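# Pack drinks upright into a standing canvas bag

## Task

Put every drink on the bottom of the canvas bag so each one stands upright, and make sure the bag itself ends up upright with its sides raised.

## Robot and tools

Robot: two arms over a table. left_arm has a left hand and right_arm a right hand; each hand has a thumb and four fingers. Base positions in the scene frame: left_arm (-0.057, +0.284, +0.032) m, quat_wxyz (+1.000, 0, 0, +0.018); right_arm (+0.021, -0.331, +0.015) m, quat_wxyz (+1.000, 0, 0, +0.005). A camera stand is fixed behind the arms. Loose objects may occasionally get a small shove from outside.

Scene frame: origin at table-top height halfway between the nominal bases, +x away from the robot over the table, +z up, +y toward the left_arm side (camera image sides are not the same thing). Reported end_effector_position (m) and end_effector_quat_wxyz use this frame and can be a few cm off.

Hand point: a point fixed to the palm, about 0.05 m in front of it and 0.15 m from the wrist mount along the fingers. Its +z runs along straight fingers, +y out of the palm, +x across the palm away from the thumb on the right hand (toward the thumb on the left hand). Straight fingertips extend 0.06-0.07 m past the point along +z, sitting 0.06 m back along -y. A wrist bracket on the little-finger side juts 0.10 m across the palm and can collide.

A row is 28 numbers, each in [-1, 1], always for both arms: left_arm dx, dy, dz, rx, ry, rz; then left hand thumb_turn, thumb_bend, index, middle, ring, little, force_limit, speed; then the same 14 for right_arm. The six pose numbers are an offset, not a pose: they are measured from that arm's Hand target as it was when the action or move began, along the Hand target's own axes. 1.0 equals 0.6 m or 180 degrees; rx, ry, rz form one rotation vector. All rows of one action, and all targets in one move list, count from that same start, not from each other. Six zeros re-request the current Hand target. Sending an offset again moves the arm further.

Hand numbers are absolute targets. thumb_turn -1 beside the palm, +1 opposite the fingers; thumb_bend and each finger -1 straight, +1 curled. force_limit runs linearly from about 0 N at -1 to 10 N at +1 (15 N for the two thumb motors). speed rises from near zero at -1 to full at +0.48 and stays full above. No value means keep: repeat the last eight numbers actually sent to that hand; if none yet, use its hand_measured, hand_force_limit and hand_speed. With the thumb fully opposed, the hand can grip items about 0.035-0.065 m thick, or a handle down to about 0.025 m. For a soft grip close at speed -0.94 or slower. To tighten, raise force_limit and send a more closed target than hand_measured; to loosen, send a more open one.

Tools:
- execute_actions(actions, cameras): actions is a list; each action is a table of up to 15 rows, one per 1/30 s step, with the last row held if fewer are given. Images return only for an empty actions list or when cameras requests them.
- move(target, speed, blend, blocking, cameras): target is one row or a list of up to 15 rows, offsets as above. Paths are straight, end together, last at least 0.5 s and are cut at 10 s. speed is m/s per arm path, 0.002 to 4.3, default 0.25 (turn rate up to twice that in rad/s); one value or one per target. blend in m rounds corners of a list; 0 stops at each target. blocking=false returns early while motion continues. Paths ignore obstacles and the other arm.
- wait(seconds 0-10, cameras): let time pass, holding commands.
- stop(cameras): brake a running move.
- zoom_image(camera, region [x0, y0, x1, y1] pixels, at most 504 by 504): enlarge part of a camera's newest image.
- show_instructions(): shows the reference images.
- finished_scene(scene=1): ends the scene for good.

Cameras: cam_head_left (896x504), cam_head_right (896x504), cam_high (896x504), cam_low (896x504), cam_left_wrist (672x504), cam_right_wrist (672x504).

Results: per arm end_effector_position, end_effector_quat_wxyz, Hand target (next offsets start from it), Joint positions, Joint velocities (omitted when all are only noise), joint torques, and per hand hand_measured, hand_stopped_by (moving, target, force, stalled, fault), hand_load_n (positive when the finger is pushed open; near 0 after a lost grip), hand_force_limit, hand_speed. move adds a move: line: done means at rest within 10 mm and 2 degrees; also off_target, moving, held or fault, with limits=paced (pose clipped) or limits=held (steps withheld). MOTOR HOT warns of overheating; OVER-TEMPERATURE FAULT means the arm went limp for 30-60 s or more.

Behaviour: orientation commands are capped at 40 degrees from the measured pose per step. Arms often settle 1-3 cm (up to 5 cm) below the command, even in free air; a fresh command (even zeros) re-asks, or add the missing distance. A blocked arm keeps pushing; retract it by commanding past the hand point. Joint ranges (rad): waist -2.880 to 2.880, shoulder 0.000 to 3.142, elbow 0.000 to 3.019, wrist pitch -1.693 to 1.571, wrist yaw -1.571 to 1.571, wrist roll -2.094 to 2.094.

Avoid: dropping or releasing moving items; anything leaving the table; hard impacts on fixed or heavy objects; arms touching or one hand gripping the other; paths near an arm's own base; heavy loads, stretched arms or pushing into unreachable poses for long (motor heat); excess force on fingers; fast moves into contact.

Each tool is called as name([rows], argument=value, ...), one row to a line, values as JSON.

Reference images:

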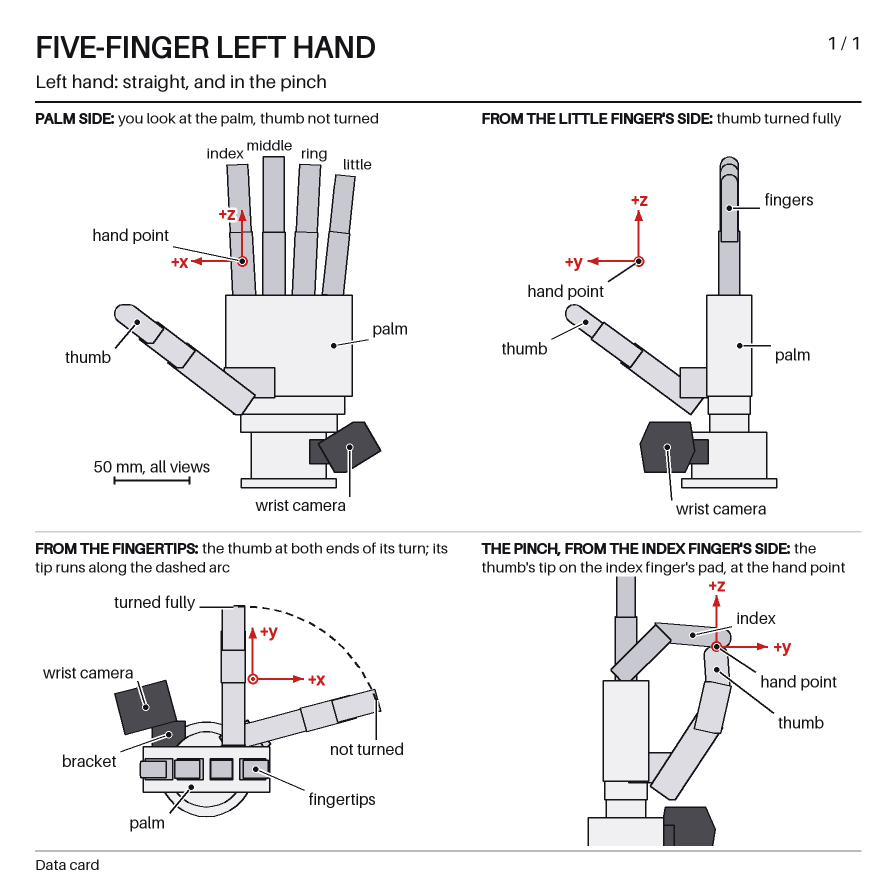

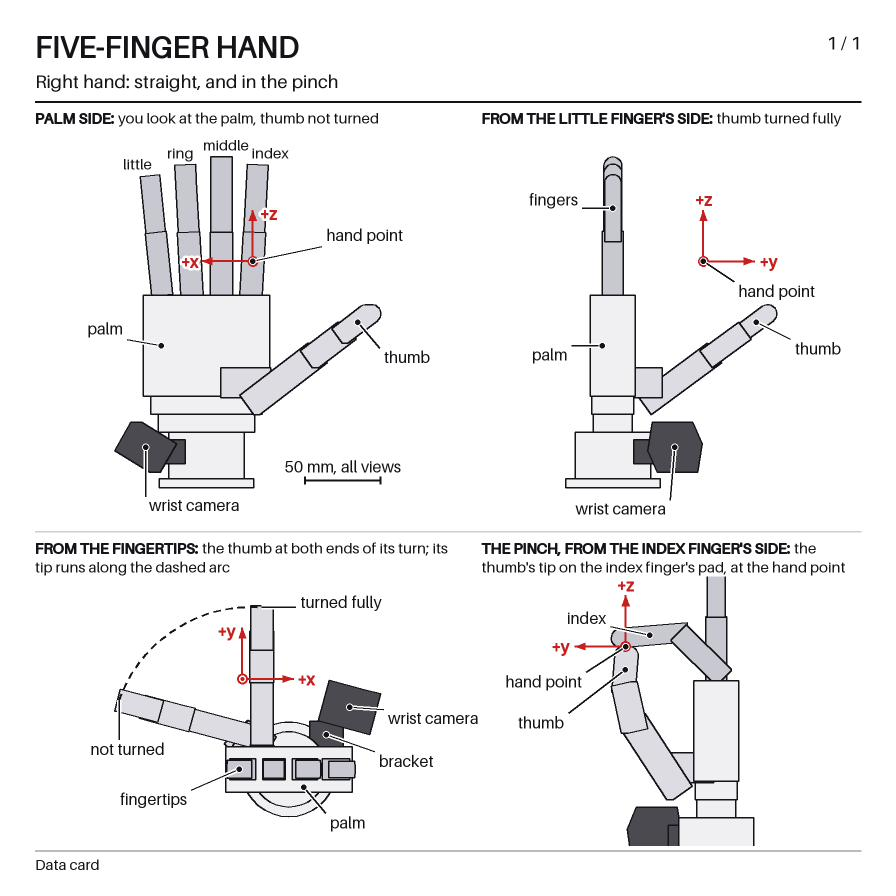

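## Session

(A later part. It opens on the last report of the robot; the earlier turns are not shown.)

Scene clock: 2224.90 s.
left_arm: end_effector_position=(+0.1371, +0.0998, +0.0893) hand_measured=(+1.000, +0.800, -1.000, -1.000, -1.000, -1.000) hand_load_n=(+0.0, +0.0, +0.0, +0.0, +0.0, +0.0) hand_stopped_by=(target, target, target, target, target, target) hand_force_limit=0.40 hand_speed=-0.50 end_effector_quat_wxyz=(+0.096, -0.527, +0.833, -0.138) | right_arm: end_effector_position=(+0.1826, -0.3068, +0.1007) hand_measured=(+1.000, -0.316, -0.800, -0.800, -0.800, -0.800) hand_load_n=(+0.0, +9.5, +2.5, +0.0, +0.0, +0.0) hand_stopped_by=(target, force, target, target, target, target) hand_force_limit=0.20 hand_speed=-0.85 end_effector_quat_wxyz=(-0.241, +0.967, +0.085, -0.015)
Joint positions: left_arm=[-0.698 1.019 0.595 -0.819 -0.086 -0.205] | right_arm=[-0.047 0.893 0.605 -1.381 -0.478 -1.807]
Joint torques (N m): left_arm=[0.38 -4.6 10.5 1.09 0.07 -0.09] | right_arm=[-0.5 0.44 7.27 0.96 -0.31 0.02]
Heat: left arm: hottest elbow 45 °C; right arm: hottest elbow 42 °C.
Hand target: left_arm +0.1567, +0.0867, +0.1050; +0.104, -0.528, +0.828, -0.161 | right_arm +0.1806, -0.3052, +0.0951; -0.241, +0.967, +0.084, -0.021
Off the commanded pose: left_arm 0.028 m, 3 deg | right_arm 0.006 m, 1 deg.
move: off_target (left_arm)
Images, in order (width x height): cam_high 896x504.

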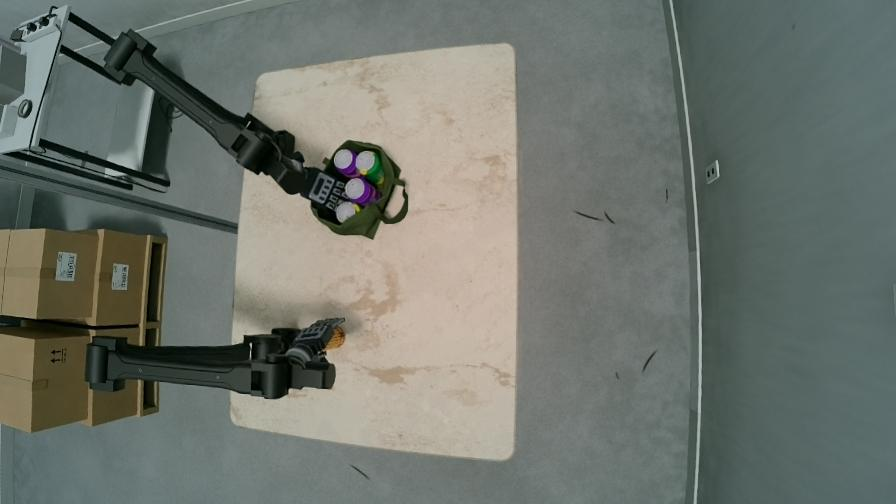

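move(target=[0,-0.0325,-0.0138,0,0,0,1,0.8,-1,-1,-1,-1,0.4,-0.5,0,0,0,0,0,0,1,-0.2,-0.8,-0.8,-0.8,-0.8,0.2,-0.85], speed=0.04, cameras=["cam_high"])

zoom_image(camera="cam_high", region=[290, 125, 410, 245])

Scene clock: 2226.27 s.
left_arm: end_effector_position=(+0.1447, +0.0949, +0.0950) hand_measured=(+1.000, +0.800, -1.000, -1.000, -1.000, -1.000) hand_load_n=(+0.0, +0.0, -0.5, +0.0, +0.0, -1.5) hand_stopped_by=(target, target, target, target, target, target) hand_force_limit=0.40 hand_speed=-0.50 end_effector_quat_wxyz=(+0.092, -0.531, +0.832, -0.135) | right_arm: end_effector_position=(+0.1826, -0.3068, +0.1007) hand_measured=(+1.000, -0.316, -0.800, -0.800, -0.800, -0.800) hand_load_n=(-0.5, +9.5, +2.0, +0.0, +0.0, +0.0) hand_stopped_by=(target, force, target, target, target, target) hand_force_limit=0.20 hand_speed=-0.85 end_effector_quat_wxyz=(-0.241, +0.967, +0.085, -0.015)
Joint positions: left_arm=[-0.69 1.049 0.63 -0.834 -0.079 -0.205] | right_arm=[-0.047 0.893 0.605 -1.381 -0.478 -1.807]
Joint torques (N m): left_arm=[0.62 -4.84 12.21 0.47 -0.07 0.02] | right_arm=[-0.5 0.5 7.24 0.96 -0.3 0.03]
Heat: left arm: hottest elbow 45 °C; right arm: hottest elbow 42 °C.
Hand target: left_arm +0.1701, +0.0803, +0.1200; +0.103, -0.527, +0.828, -0.162 | right_arm +0.1806, -0.3052, +0.0951; -0.241, +0.967, +0.084, -0.021
Off the commanded pose: left_arm 0.039 m, 3 deg | right_arm 0.006 m, 1 deg.
move: off_target (left_arm)
Images, in order (width x height): cam_high 896x504.

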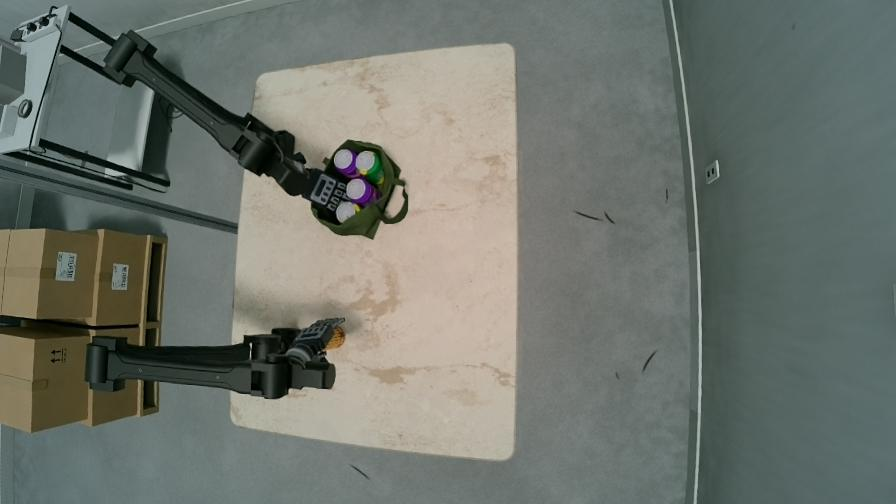

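Scaled by 4.200 from the camera's 896x504 image, which has a finer 1280x720 frame.

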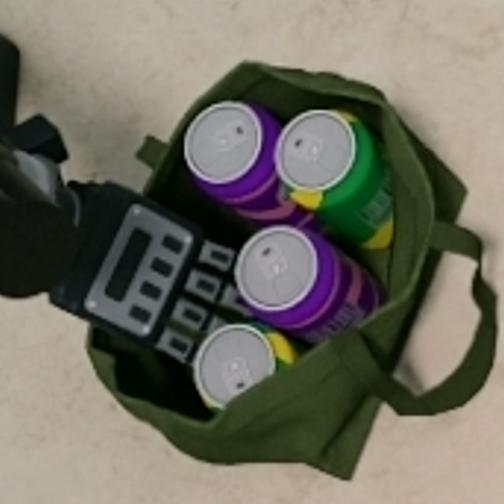

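move(target=[0,-0.0185,0.0075,0,0,0,1,0.8,-1,-1,-1,-1,0.4,-0.5,0,0,0,0,0,0,1,-0.2,-0.8,-0.8,-0.8,-0.8,0.2,-0.85], speed=0.04, cameras=["cam_high"])

zoom_image(camera="cam_high", region=[290, 125, 410, 245])

Scene clock: 2227.43 s.
left_arm: end_effector_position=(+0.1473, +0.0941, +0.0931) hand_measured=(+1.000, +0.800, -1.000, -1.000, -1.000, -1.000) hand_load_n=(+0.0, +0.5, -2.5, +0.0, +0.0, -3.0) hand_stopped_by=(target, target, target, target, target, target) hand_force_limit=0.40 hand_speed=-0.50 end_effector_quat_wxyz=(+0.086, -0.531, +0.834, -0.125) | right_arm: end_effector_position=(+0.1826, -0.3068, +0.1007) hand_measured=(+1.000, -0.316, -0.800, -0.800, -0.800, -0.800) hand_load_n=(+0.0, +10.0, +2.0, +0.0, +0.0, +0.0) hand_stopped_by=(target, force, target, target, target, target) hand_force_limit=0.20 hand_speed=-0.85 end_effector_quat_wxyz=(-0.241, +0.967, +0.085, -0.015)
Joint positions: left_arm=[-0.683 1.078 0.645 -0.841 -0.074 -0.2] | right_arm=[-0.047 0.893 0.605 -1.381 -0.478 -1.807]
Joint torques (N m): left_arm=[0.79 -5.3 12.63 1.07 -0.2 0.07] | right_arm=[-0.5 0.44 7.25 0.95 -0.31 0.02]
Heat: left arm: hottest elbow 45 °C; right arm: hottest elbow 42 °C.
Hand target: left_arm +0.1811, +0.0752, +0.1200; +0.104, -0.527, +0.828, -0.162 | right_arm +0.1806, -0.3052, +0.0951; -0.241, +0.967, +0.084, -0.021
Off the commanded pose: left_arm 0.047 m, 5 deg | right_arm 0.006 m, 1 deg.
move: off_target (left_arm)
Images, in order (width x height): cam_high 896x504.

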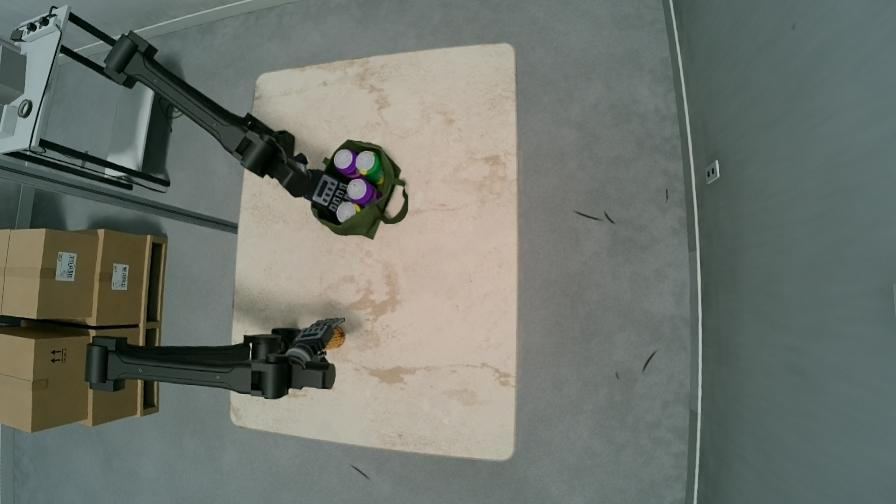

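Scaled by 4.200 from the camera's 896x504 image, which has a finer 1280x720 frame.

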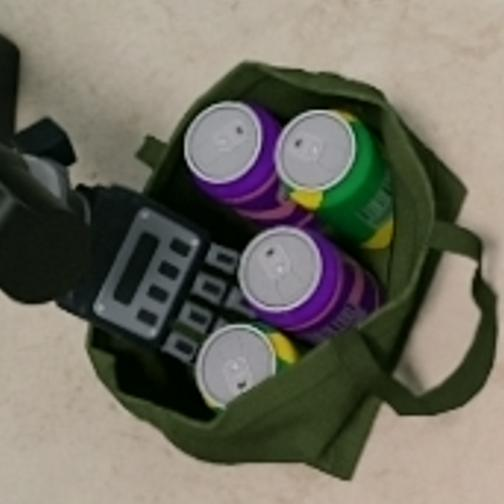

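move(target=[0,-0.0325,0.009,0,0,0,1,0.8,-1,-1,-1,-1,0.4,-0.5,0,0,0,0,0,0,1,-0.2,-0.8,-0.8,-0.8,-0.8,0.2,-0.85], speed=0.04, cameras=["cam_high"])

zoom_image(camera="cam_high", region=[290, 125, 410, 245])

Scene clock: 2228.83 s.
left_arm: end_effector_position=(+0.1598, +0.0890, +0.0943) hand_measured=(+1.000, +0.800, -1.000, -1.000, -1.000, -1.000) hand_load_n=(+0.0, +0.5, -2.0, +0.0, +0.0, -4.0) hand_stopped_by=(target, target, target, target, target, target) hand_force_limit=0.40 hand_speed=-0.50 end_effector_quat_wxyz=(+0.083, -0.533, +0.834, -0.116) | right_arm: end_effector_position=(+0.1826, -0.3068, +0.1007) hand_measured=(+1.000, -0.316, -0.800, -0.800, -0.800, -0.800) hand_load_n=(+0.0, +9.5, +2.5, +0.0, +0.0, +0.0) hand_stopped_by=(target, force, target, target, target, target) hand_force_limit=0.20 hand_speed=-0.85 end_effector_quat_wxyz=(-0.241, +0.967, +0.085, -0.015)
Joint positions: left_arm=[-0.671 1.133 0.687 -0.847 -0.071 -0.192] | right_arm=[-0.047 0.893 0.605 -1.381 -0.478 -1.807]
Joint torques (N m): left_arm=[0.79 -6.18 12.82 1.65 -0.14 0.09] | right_arm=[-0.5 0.44 7.27 0.95 -0.31 0.03]
Heat: left arm: hottest elbow 45 °C; right arm: hottest elbow 42 °C.
Hand target: left_arm +0.1991, +0.0668, +0.1222; +0.103, -0.527, +0.828, -0.161 | right_arm +0.1806, -0.3052, +0.0951; -0.241, +0.967, +0.084, -0.021
Off the commanded pose: left_arm 0.053 m, 6 deg | right_arm 0.006 m, 1 deg.
move: off_target (left_arm)
Images, in order (width x height): cam_high 896x504.

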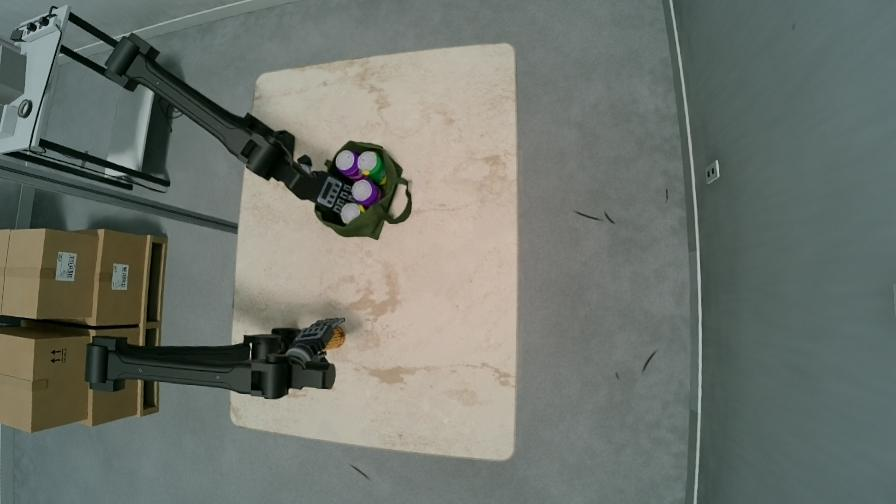

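Scaled by 4.200 from the camera's 896x504 image, which has a finer 1280x720 frame.

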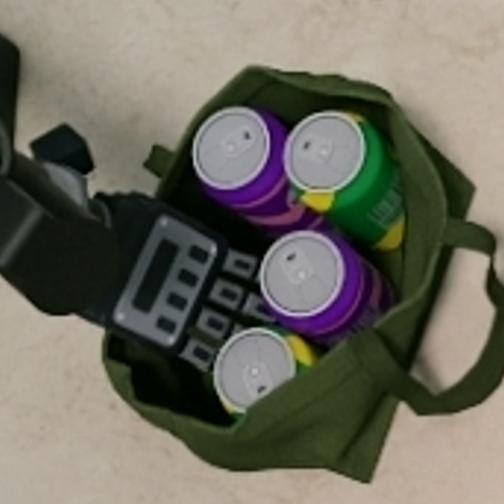

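move(target=[0,0.115,-0.045,0,0,0,1,0.8,-1,-1,-1,-1,0.4,-0.5,0,0,0,0,0,0,1,-0.2,-0.8,-0.8,-0.8,-0.8,0.2,-0.85], speed=0.06, cameras=["cam_high","cam_head_right"])

zoom_image(camera="cam_high", region=[290, 125, 410, 245])

zoom_image(camera="cam_head_right", region=[300, 190, 480, 380])

Scene clock: 2232.27 s.
left_arm: end_effector_position=(+0.1364, +0.0979, +0.1209) hand_measured=(+1.000, +0.800, -1.000, -1.000, -1.000, -1.000) hand_load_n=(+0.0, +0.5, +0.0, +0.0, +0.0, +0.0) hand_stopped_by=(target, target, target, target, target, target) hand_force_limit=0.40 hand_speed=-0.50 end_effector_quat_wxyz=(+0.105, -0.525, +0.829, -0.163) | right_arm: end_effector_position=(+0.1826, -0.3068, +0.1007) hand_measured=(+1.000, -0.316, -0.800, -0.800, -0.800, -0.800) hand_load_n=(+0.0, +10.0, +2.5, +0.0, +0.0, +0.0) hand_stopped_by=(target, force, target, target, target, target) hand_force_limit=0.20 hand_speed=-0.85 end_effector_quat_wxyz=(-0.241, +0.967, +0.085, -0.015)
Joint positions: left_arm=[-0.705 0.934 0.628 -0.885 -0.088 -0.211] | right_arm=[-0.047 0.893 0.605 -1.381 -0.478 -1.807]
Joint torques (N m): left_arm=[-1.08 -5.36 7.56 0.31 -0.2 -0.29] | right_arm=[-0.5 0.5 7.25 0.95 -0.31 0.03]
Heat: left arm: hottest elbow 45 °C; right arm: hottest elbow 42 °C.
Hand target: left_arm +0.1321, +0.0979, +0.1214; +0.104, -0.527, +0.828, -0.162 | right_arm +0.1806, -0.3052, +0.0951; -0.241, +0.967, +0.084, -0.021
Off the commanded pose: left_arm 0.004 m, 0 deg | right_arm 0.006 m, 1 deg.
move: done
Images, in order (width x height): cam_head_right 896x504, cam_high 896x504.

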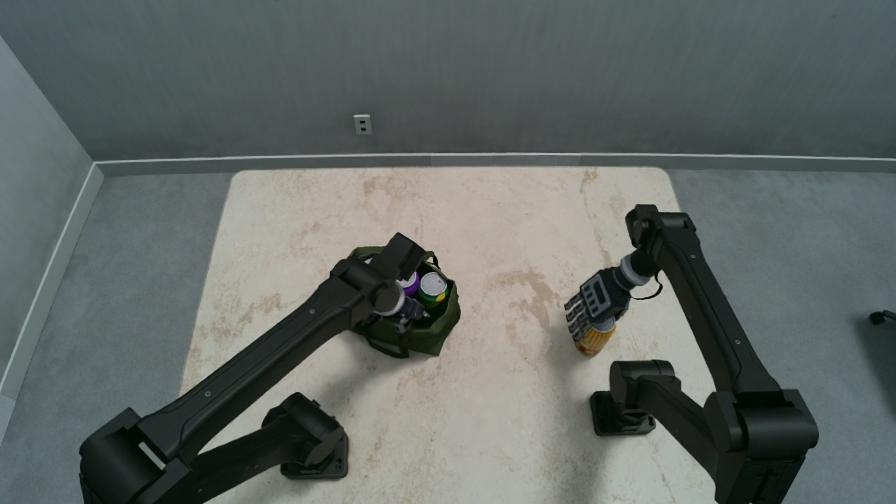

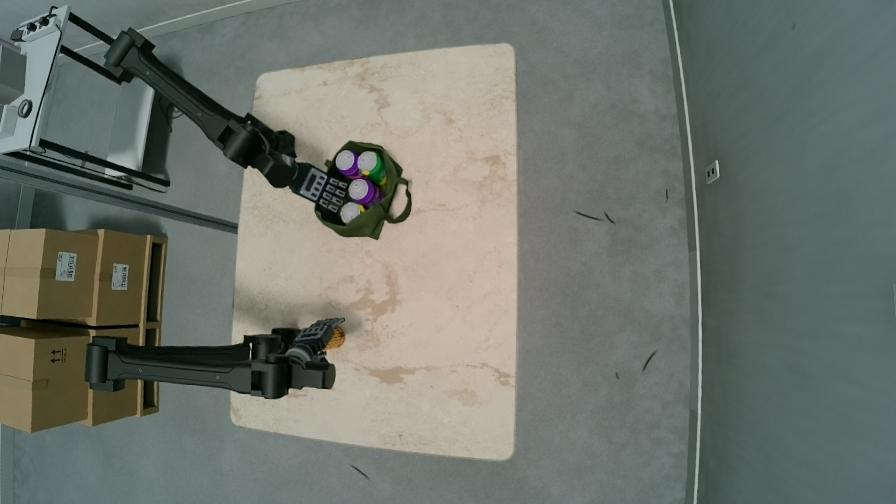

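Scaled by 4.200 from the camera's 896x504 image, which has a finer 1280x720 frame.

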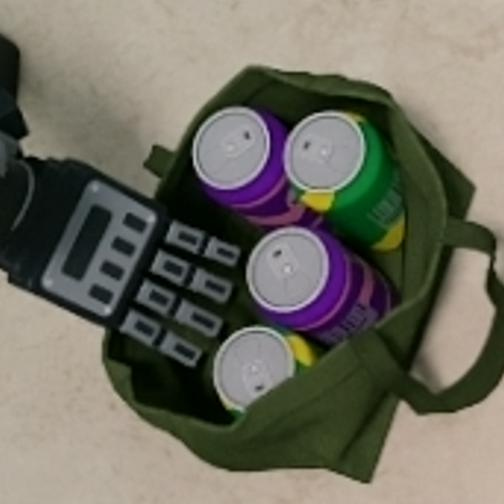

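Scaled by 2.653 from the camera's 896x504 image, which has a finer 1280x720 frame.

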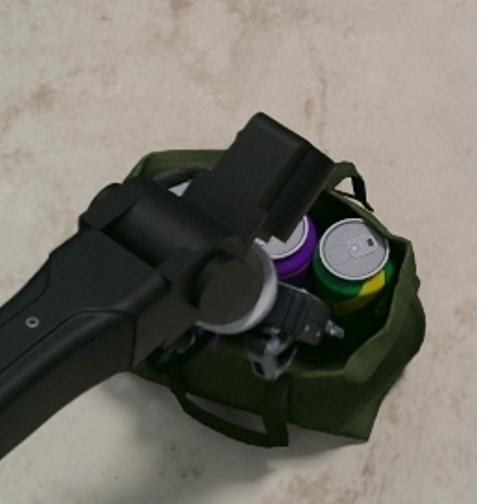

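move([
  [0,-0.0812,-0.2009,0,0,0,1,1,-1,-1,-1,-1,0.4,-0.5,0,0,0,0,0,0,1,-0.2,-0.8,-0.8,-0.8,-0.8,0.2,-0.85],
  [-0.2217,-0.1489,-0.1736,-0.0095,0.1702,0.4402,1,1,-1,-1,-1,-1,0.4,-0.5,0,0,0,0,0,0,1,-0.2,-0.8,-0.8,-0.8,-0.8,0.2,-0.85],
], speed=[0.12,0.3], cameras=["cam_high","cam_head_right","cam_low"])

zoom_image(camera="cam_high", region=[290, 125, 410, 245])

zoom_image(camera="cam_head_right", region=[300, 190, 480, 380])

Scene clock: 2261.27 s.
left_arm: end_effector_position=(+0.2115, +0.2020, +0.2344) hand_measured=(+1.000, +0.954, -1.000, -1.000, -1.000, -1.000) hand_load_n=(+2.0, +16.0, +0.0, +0.0, +0.0, +0.0) hand_stopped_by=(target, force, target, target, target, target) hand_force_limit=0.40 hand_speed=-0.50 end_effector_quat_wxyz=(-0.050, +0.165, +0.971, -0.167) | right_arm: end_effector_position=(+0.1826, -0.3068, +0.1007) hand_measured=(+1.000, -0.316, -0.800, -0.800, -0.800, -0.800) hand_load_n=(+0.0, +9.5, +2.5, +0.0, +0.0, +0.0) hand_stopped_by=(target, force, target, target, target, target) hand_force_limit=0.20 hand_speed=-0.85 end_effector_quat_wxyz=(-0.241, +0.967, +0.085, -0.015)
Joint positions: left_arm=[-0.307 1.193 1.116 -1.562 0.344 1.649] | right_arm=[-0.047 0.893 0.605 -1.381 -0.478 -1.807]
Joint torques (N m): left_arm=[0.56 -7.3 11.28 -0.73 0.44 -0.02] | right_arm=[-0.5 0.5 7.25 0.95 -0.3 0.02]
Heat: left arm: hottest elbow 44 °C; right arm: hottest elbow 42 °C.
Hand target: left_arm +0.2276, +0.2001, +0.2515; -0.031, +0.170, +0.970, -0.171 | right_arm +0.1806, -0.3052, +0.0951; -0.241, +0.967, +0.084, -0.021
Off the commanded pose: left_arm 0.024 m, 2 deg | right_arm 0.006 m, 1 deg.
move: off_target (left_arm)
Images, in order (width x height): cam_head_right 896x504, cam_high 896x504, cam_low 896x504.

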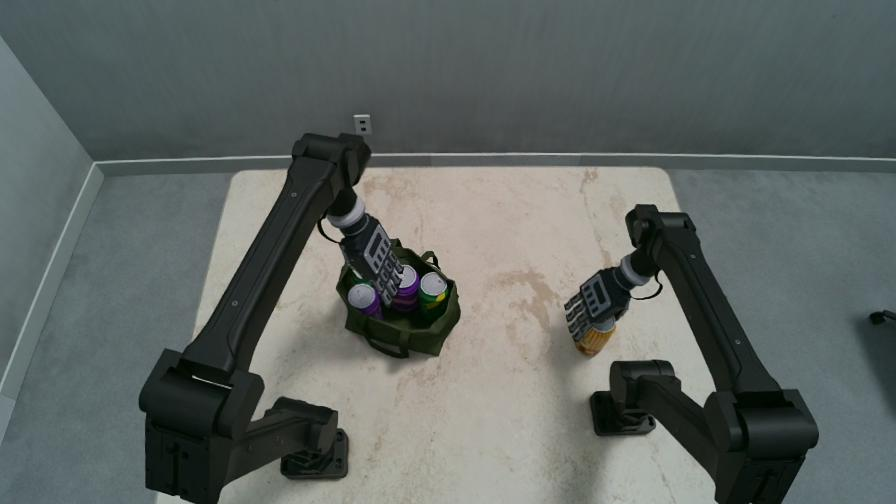

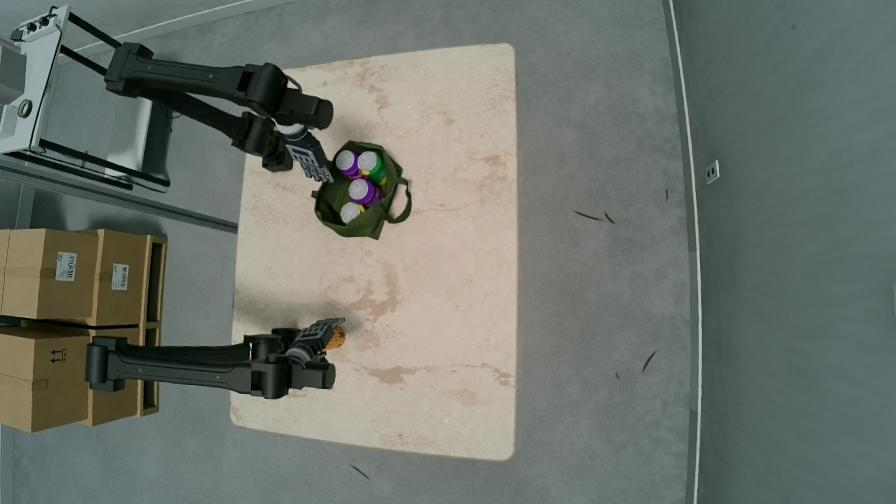

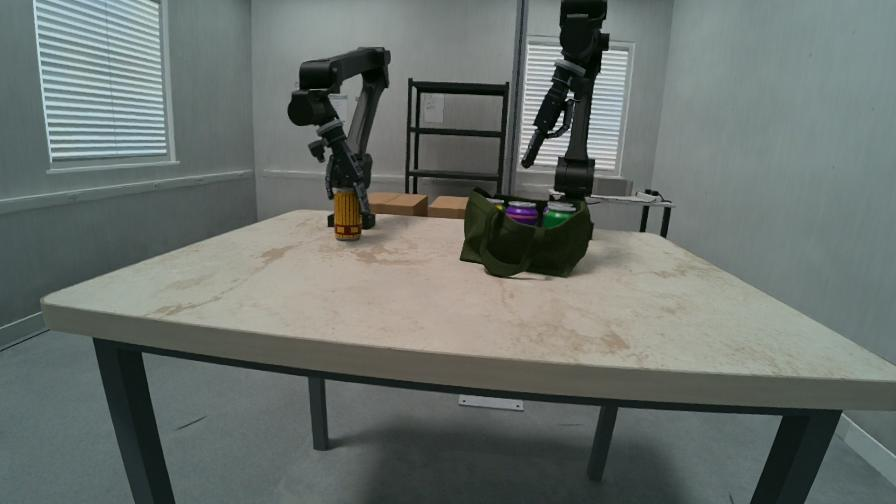

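Scaled by 4.200 from the camera's 896x504 image, which has a finer 1280x720 frame.

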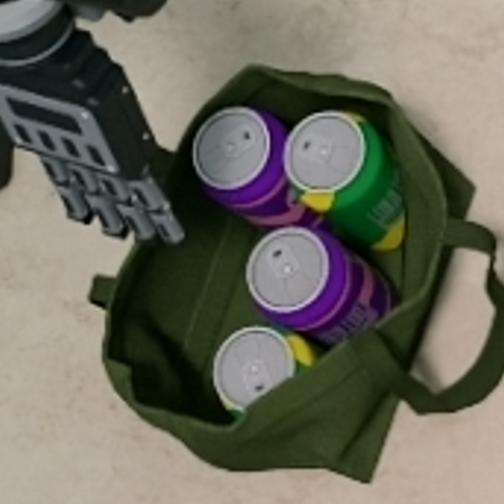

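Scaled by 2.653 from the camera's 896x504 image, which has a finer 1280x720 frame.

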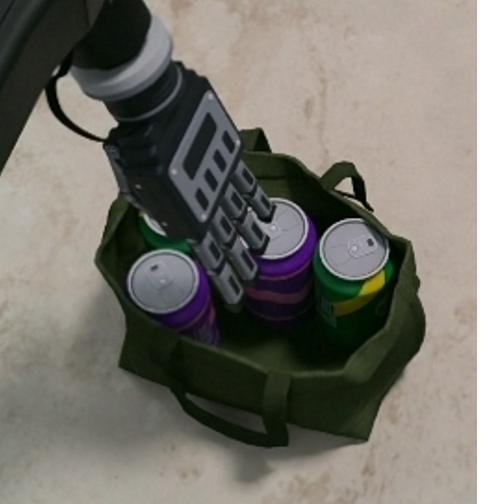

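move(target=[-0.015,0.0143,0.1367,0,0,0,1,0.8,-1,-1,-1,-1,0.4,-0.5,0,0,0,0,0,0,1,-0.2,-0.8,-0.8,-0.8,-0.8,0.2,-0.85], speed=0.1, cameras=["cam_high","cam_head_right"])

zoom_image(camera="cam_high", region=[290, 125, 410, 245])

zoom_image(camera="cam_head_right", region=[300, 190, 480, 380])

Scene clock: 2264.57 s.
left_arm: end_effector_position=(+0.2285, +0.1821, +0.1743) hand_measured=(+1.000, +0.800, -1.000, -1.000, -1.000, -1.000) hand_load_n=(+0.0, +0.0, +0.0, +0.0, +0.0, +0.0) hand_stopped_by=(target, target, target, target, target, target) hand_force_limit=0.40 hand_speed=-0.50 end_effector_quat_wxyz=(-0.031, +0.172, +0.970, -0.170) | right_arm: end_effector_position=(+0.1826, -0.3068, +0.1007) hand_measured=(+1.000, -0.316, -0.800, -0.800, -0.800, -0.800) hand_load_n=(-0.5, +9.5, +2.0, +0.0, +0.0, +0.0) hand_stopped_by=(target, force, target, target, target, target) hand_force_limit=0.20 hand_speed=-0.85 end_effector_quat_wxyz=(-0.241, +0.967, +0.085, -0.015)
Joint positions: left_arm=[-0.35 1.245 1.003 -1.344 0.347 1.612] | right_arm=[-0.047 0.893 0.605 -1.381 -0.478 -1.807]
Joint torques (N m): left_arm=[-0.91 -8.23 7.19 0.24 0.42 -0.24] | right_arm=[-0.56 0.44 7.27 0.96 -0.31 0.02]
Heat: left arm: hottest elbow 44 °C; right arm: hottest elbow 42 °C.
Hand target: left_arm +0.2291, +0.1782, +0.1715; -0.031, +0.170, +0.970, -0.171 | right_arm +0.1806, -0.3052, +0.0951; -0.241, +0.967, +0.084, -0.021
Off the commanded pose: left_arm 0.005 m, 0 deg | right_arm 0.006 m, 1 deg.
move: done
Images, in order (width x height): cam_head_right 896x504, cam_high 896x504.

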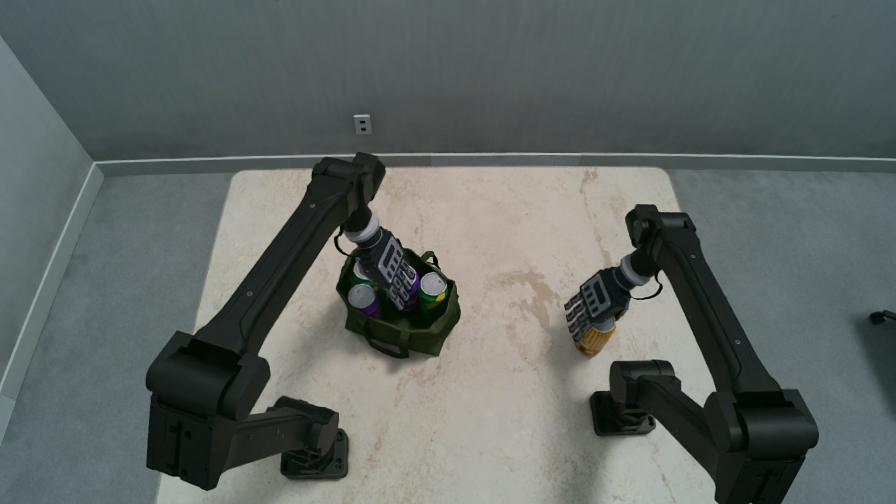

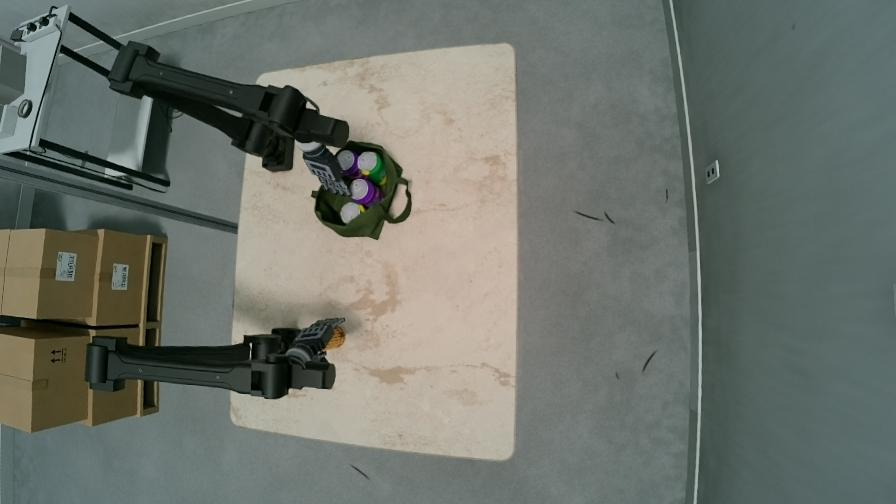

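Scaled by 4.200 from the camera's 896x504 image, which has a finer 1280x720 frame.

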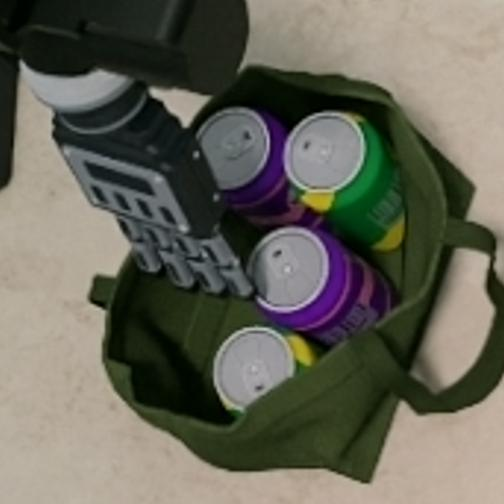

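Scaled by 2.653 from the camera's 896x504 image, which has a finer 1280x720 frame.

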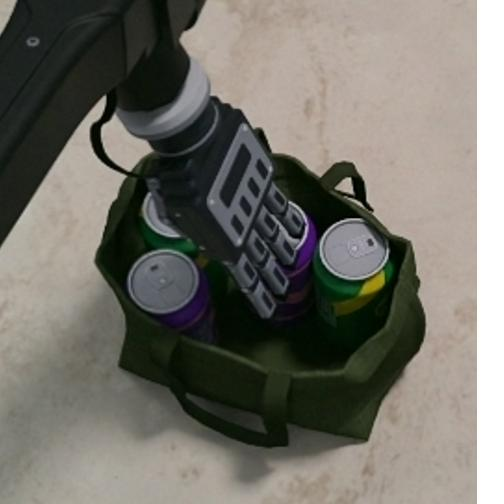

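move([
  [0.0183,-0.0125,0.0046,0,0,0,1,0.8,-1,-1,-1,-1,0.4,-0.5,0,0,0,0,0,0,1,-0.2,-0.8,-0.8,-0.8,-0.8,0.2,-0.85],
  [0.0183,0.0116,0.0706,0,0,0,1,0.8,-1,-1,-1,-1,0.4,-0.5,0,0,0,0,0,0,1,-0.2,-0.8,-0.8,-0.8,-0.8,0.2,-0.85],
], speed=0.08, cameras=["cam_high","cam_head_right","cam_left_wrist"])

zoom_image(camera="cam_high", region=[290, 125, 410, 245])

zoom_image(camera="cam_head_right", region=[300, 190, 480, 380])

Scene clock: 2267.87 s.
left_arm: end_effector_position=(+0.2144, +0.1778, +0.1336) hand_measured=(+1.000, +0.800, -1.000, -1.000, -1.000, -1.000) hand_load_n=(+0.0, +0.0, +0.5, +0.0, +0.0, +0.0) hand_stopped_by=(target, target, target, target, target, target) hand_force_limit=0.40 hand_speed=-0.50 end_effector_quat_wxyz=(-0.032, +0.172, +0.969, -0.171) | right_arm: end_effector_position=(+0.1826, -0.3068, +0.1007) hand_measured=(+1.000, -0.316, -0.800, -0.800, -0.800, -0.800) hand_load_n=(-0.5, +10.0, +2.5, +0.0, +0.0, +0.0) hand_stopped_by=(target, force, target, target, target, target) hand_force_limit=0.20 hand_speed=-0.85 end_effector_quat_wxyz=(-0.241, +0.967, +0.085, -0.015)
Joint positions: left_arm=[-0.374 1.246 0.893 -1.226 0.35 1.587] | right_arm=[-0.047 0.893 0.605 -1.381 -0.478 -1.807]
Joint torques (N m): left_arm=[-0.79 -7.47 6.89 0.64 0.29 -0.27] | right_arm=[-0.5 0.38 7.25 0.95 -0.31 0.03]
Heat: left arm: hottest elbow 44 °C; right arm: hottest elbow 42 °C.
Hand target: left_arm +0.2161, +0.1746, +0.1294; -0.031, +0.170, +0.970, -0.171 | right_arm +0.1806, -0.3052, +0.0951; -0.241, +0.967, +0.084, -0.021
Off the commanded pose: left_arm 0.006 m, 0 deg | right_arm 0.006 m, 1 deg.
move: done
Images, in order (width x height): cam_head_right 896x504, cam_high 896x504, cam_left_wrist 672x504.

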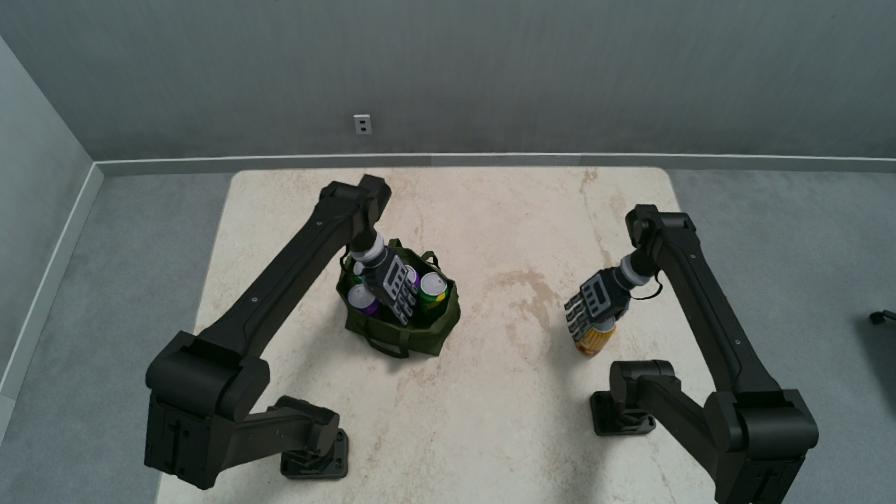

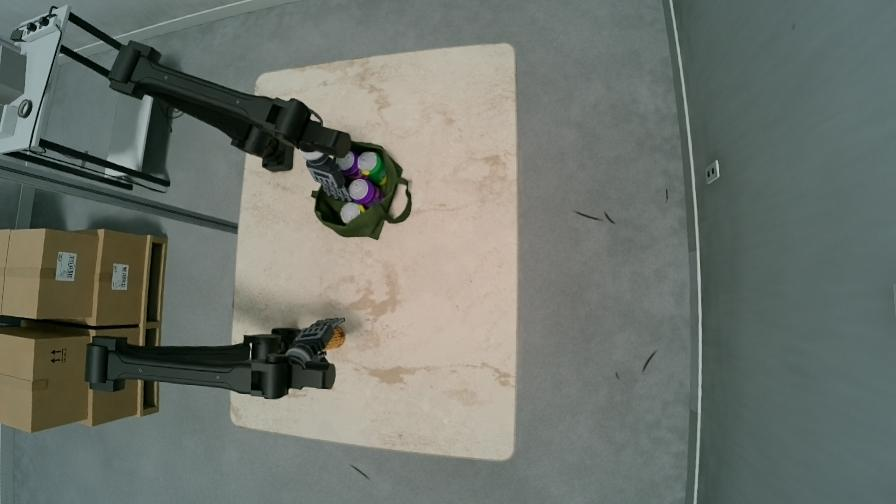

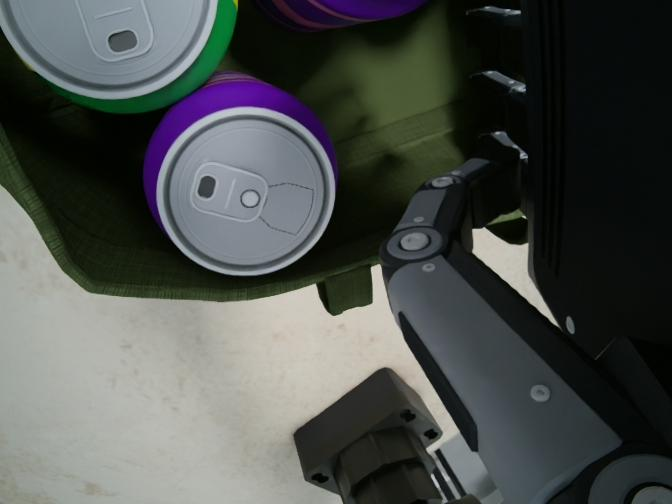

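Scaled by 4.200 from the camera's 896x504 image, which has a finer 1280x720 frame.

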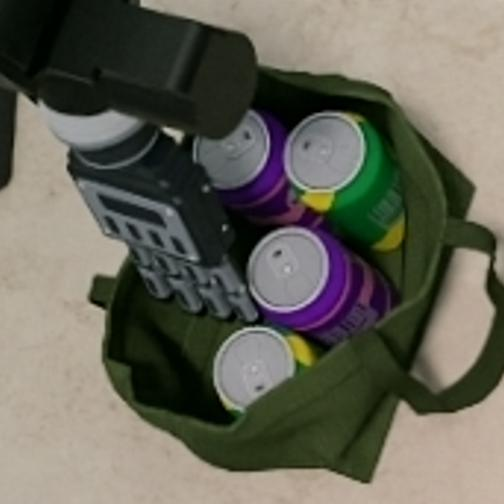

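Scaled by 2.653 from the camera's 896x504 image, which has a finer 1280x720 frame.

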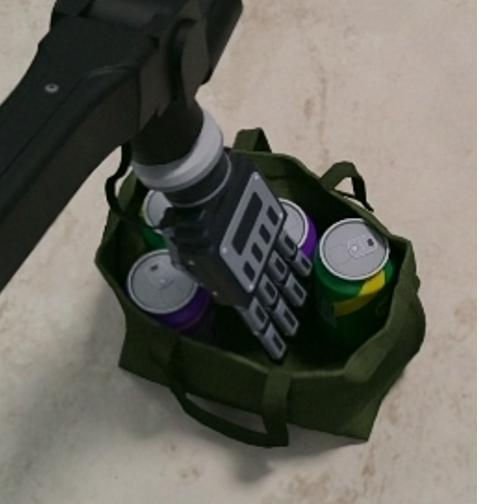

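move([
  [0,0.0142,0.0392,0,0,0,1,0.8,-1,-1,-1,-1,0.4,-0.5,0,0,0,0,0,0,1,-0.2,-0.8,-0.8,-0.8,-0.8,0.2,-0.85],
  [0,-0.025,0.0535,0,0,0,1,0.8,-1,-1,-1,-1,0.4,-0.5,0,0,0,0,0,0,1,-0.2,-0.8,-0.8,-0.8,-0.8,0.2,-0.85],
], speed=0.06, cameras=["cam_high","cam_head_right"])

zoom_image(camera="cam_high", region=[290, 125, 410, 245])

zoom_image(camera="cam_head_right", region=[300, 190, 480, 380])

Scene clock: 2270.47 s.
left_arm: end_effector_position=(+0.2014, +0.1618, +0.1063) hand_measured=(+1.000, +0.800, -1.000, -1.000, -1.000, -1.000) hand_load_n=(+0.0, +0.0, +0.0, +0.0, +0.0, -3.0) hand_stopped_by=(target, target, target, target, target, target) hand_force_limit=0.40 hand_speed=-0.50 end_effector_quat_wxyz=(-0.042, +0.162, +0.972, -0.163) | right_arm: end_effector_position=(+0.1826, -0.3068, +0.1007) hand_measured=(+1.000, -0.316, -0.800, -0.800, -0.800, -0.800) hand_load_n=(+0.0, +9.5, +2.5, +0.0, +0.0, +0.0) hand_stopped_by=(target, force, target, target, target, target) hand_force_limit=0.20 hand_speed=-0.85 end_effector_quat_wxyz=(-0.241, +0.967, +0.085, -0.015)
Joint positions: left_arm=[-0.441 1.275 0.838 -1.138 0.339 1.497] | right_arm=[-0.047 0.893 0.605 -1.381 -0.478 -1.807]
Joint torques (N m): left_arm=[-1.61 -8.06 7.15 1.24 0.76 -0.1] | right_arm=[-0.5 0.38 7.27 0.96 -0.3 0.02]
Heat: left arm: hottest elbow 43 °C; right arm: hottest elbow 42 °C.
Hand target: left_arm +0.2075, +0.1510, +0.1044; -0.031, +0.170, +0.970, -0.171 | right_arm +0.1806, -0.3052, +0.0951; -0.241, +0.967, +0.084, -0.021
Off the commanded pose: left_arm 0.012 m, 2 deg | right_arm 0.006 m, 1 deg.
move: off_target (left_arm)
Images, in order (width x height): cam_head_right 896x504, cam_high 896x504.

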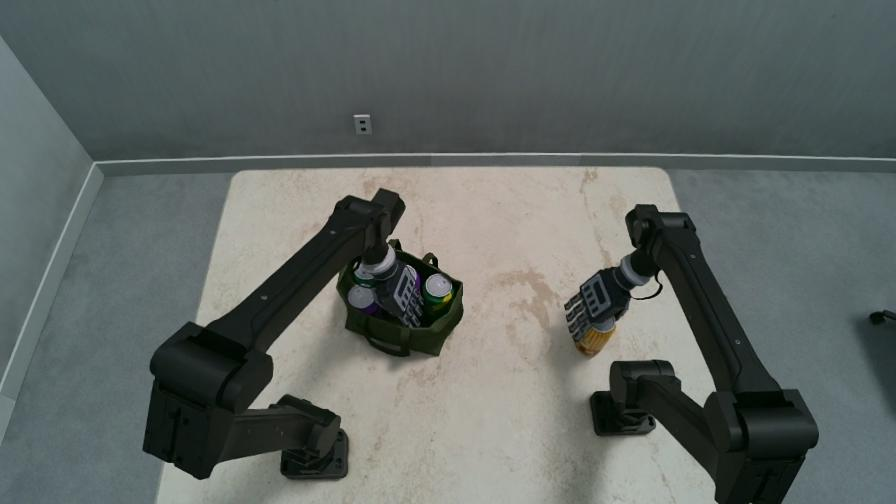

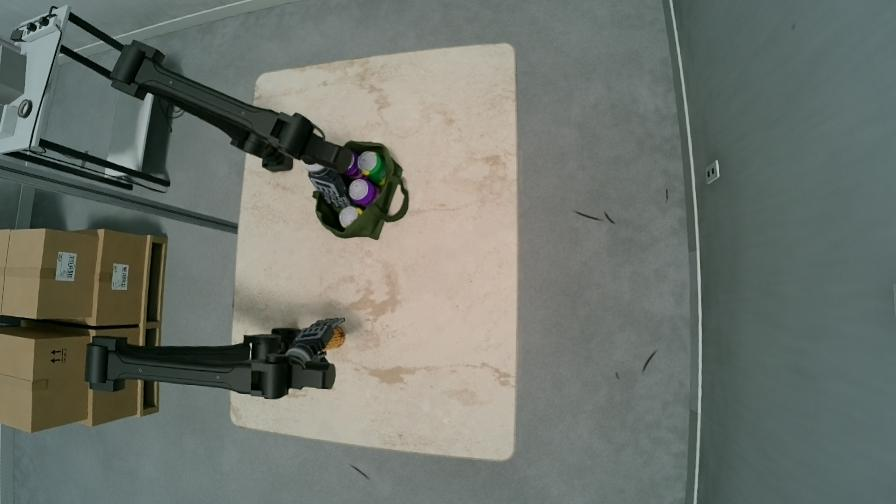

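Scaled by 4.200 from the camera's 896x504 image, which has a finer 1280x720 frame.

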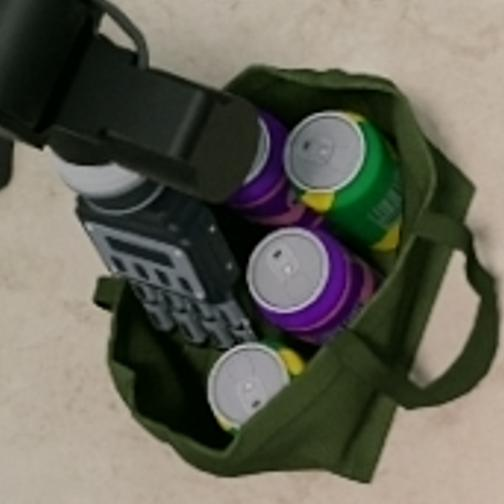

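Scaled by 2.653 from the camera's 896x504 image, which has a finer 1280x720 frame.

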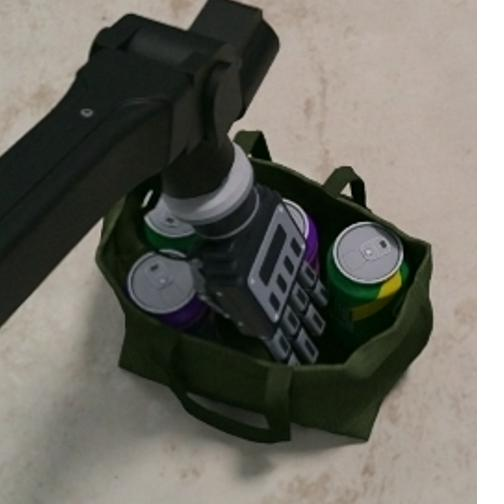

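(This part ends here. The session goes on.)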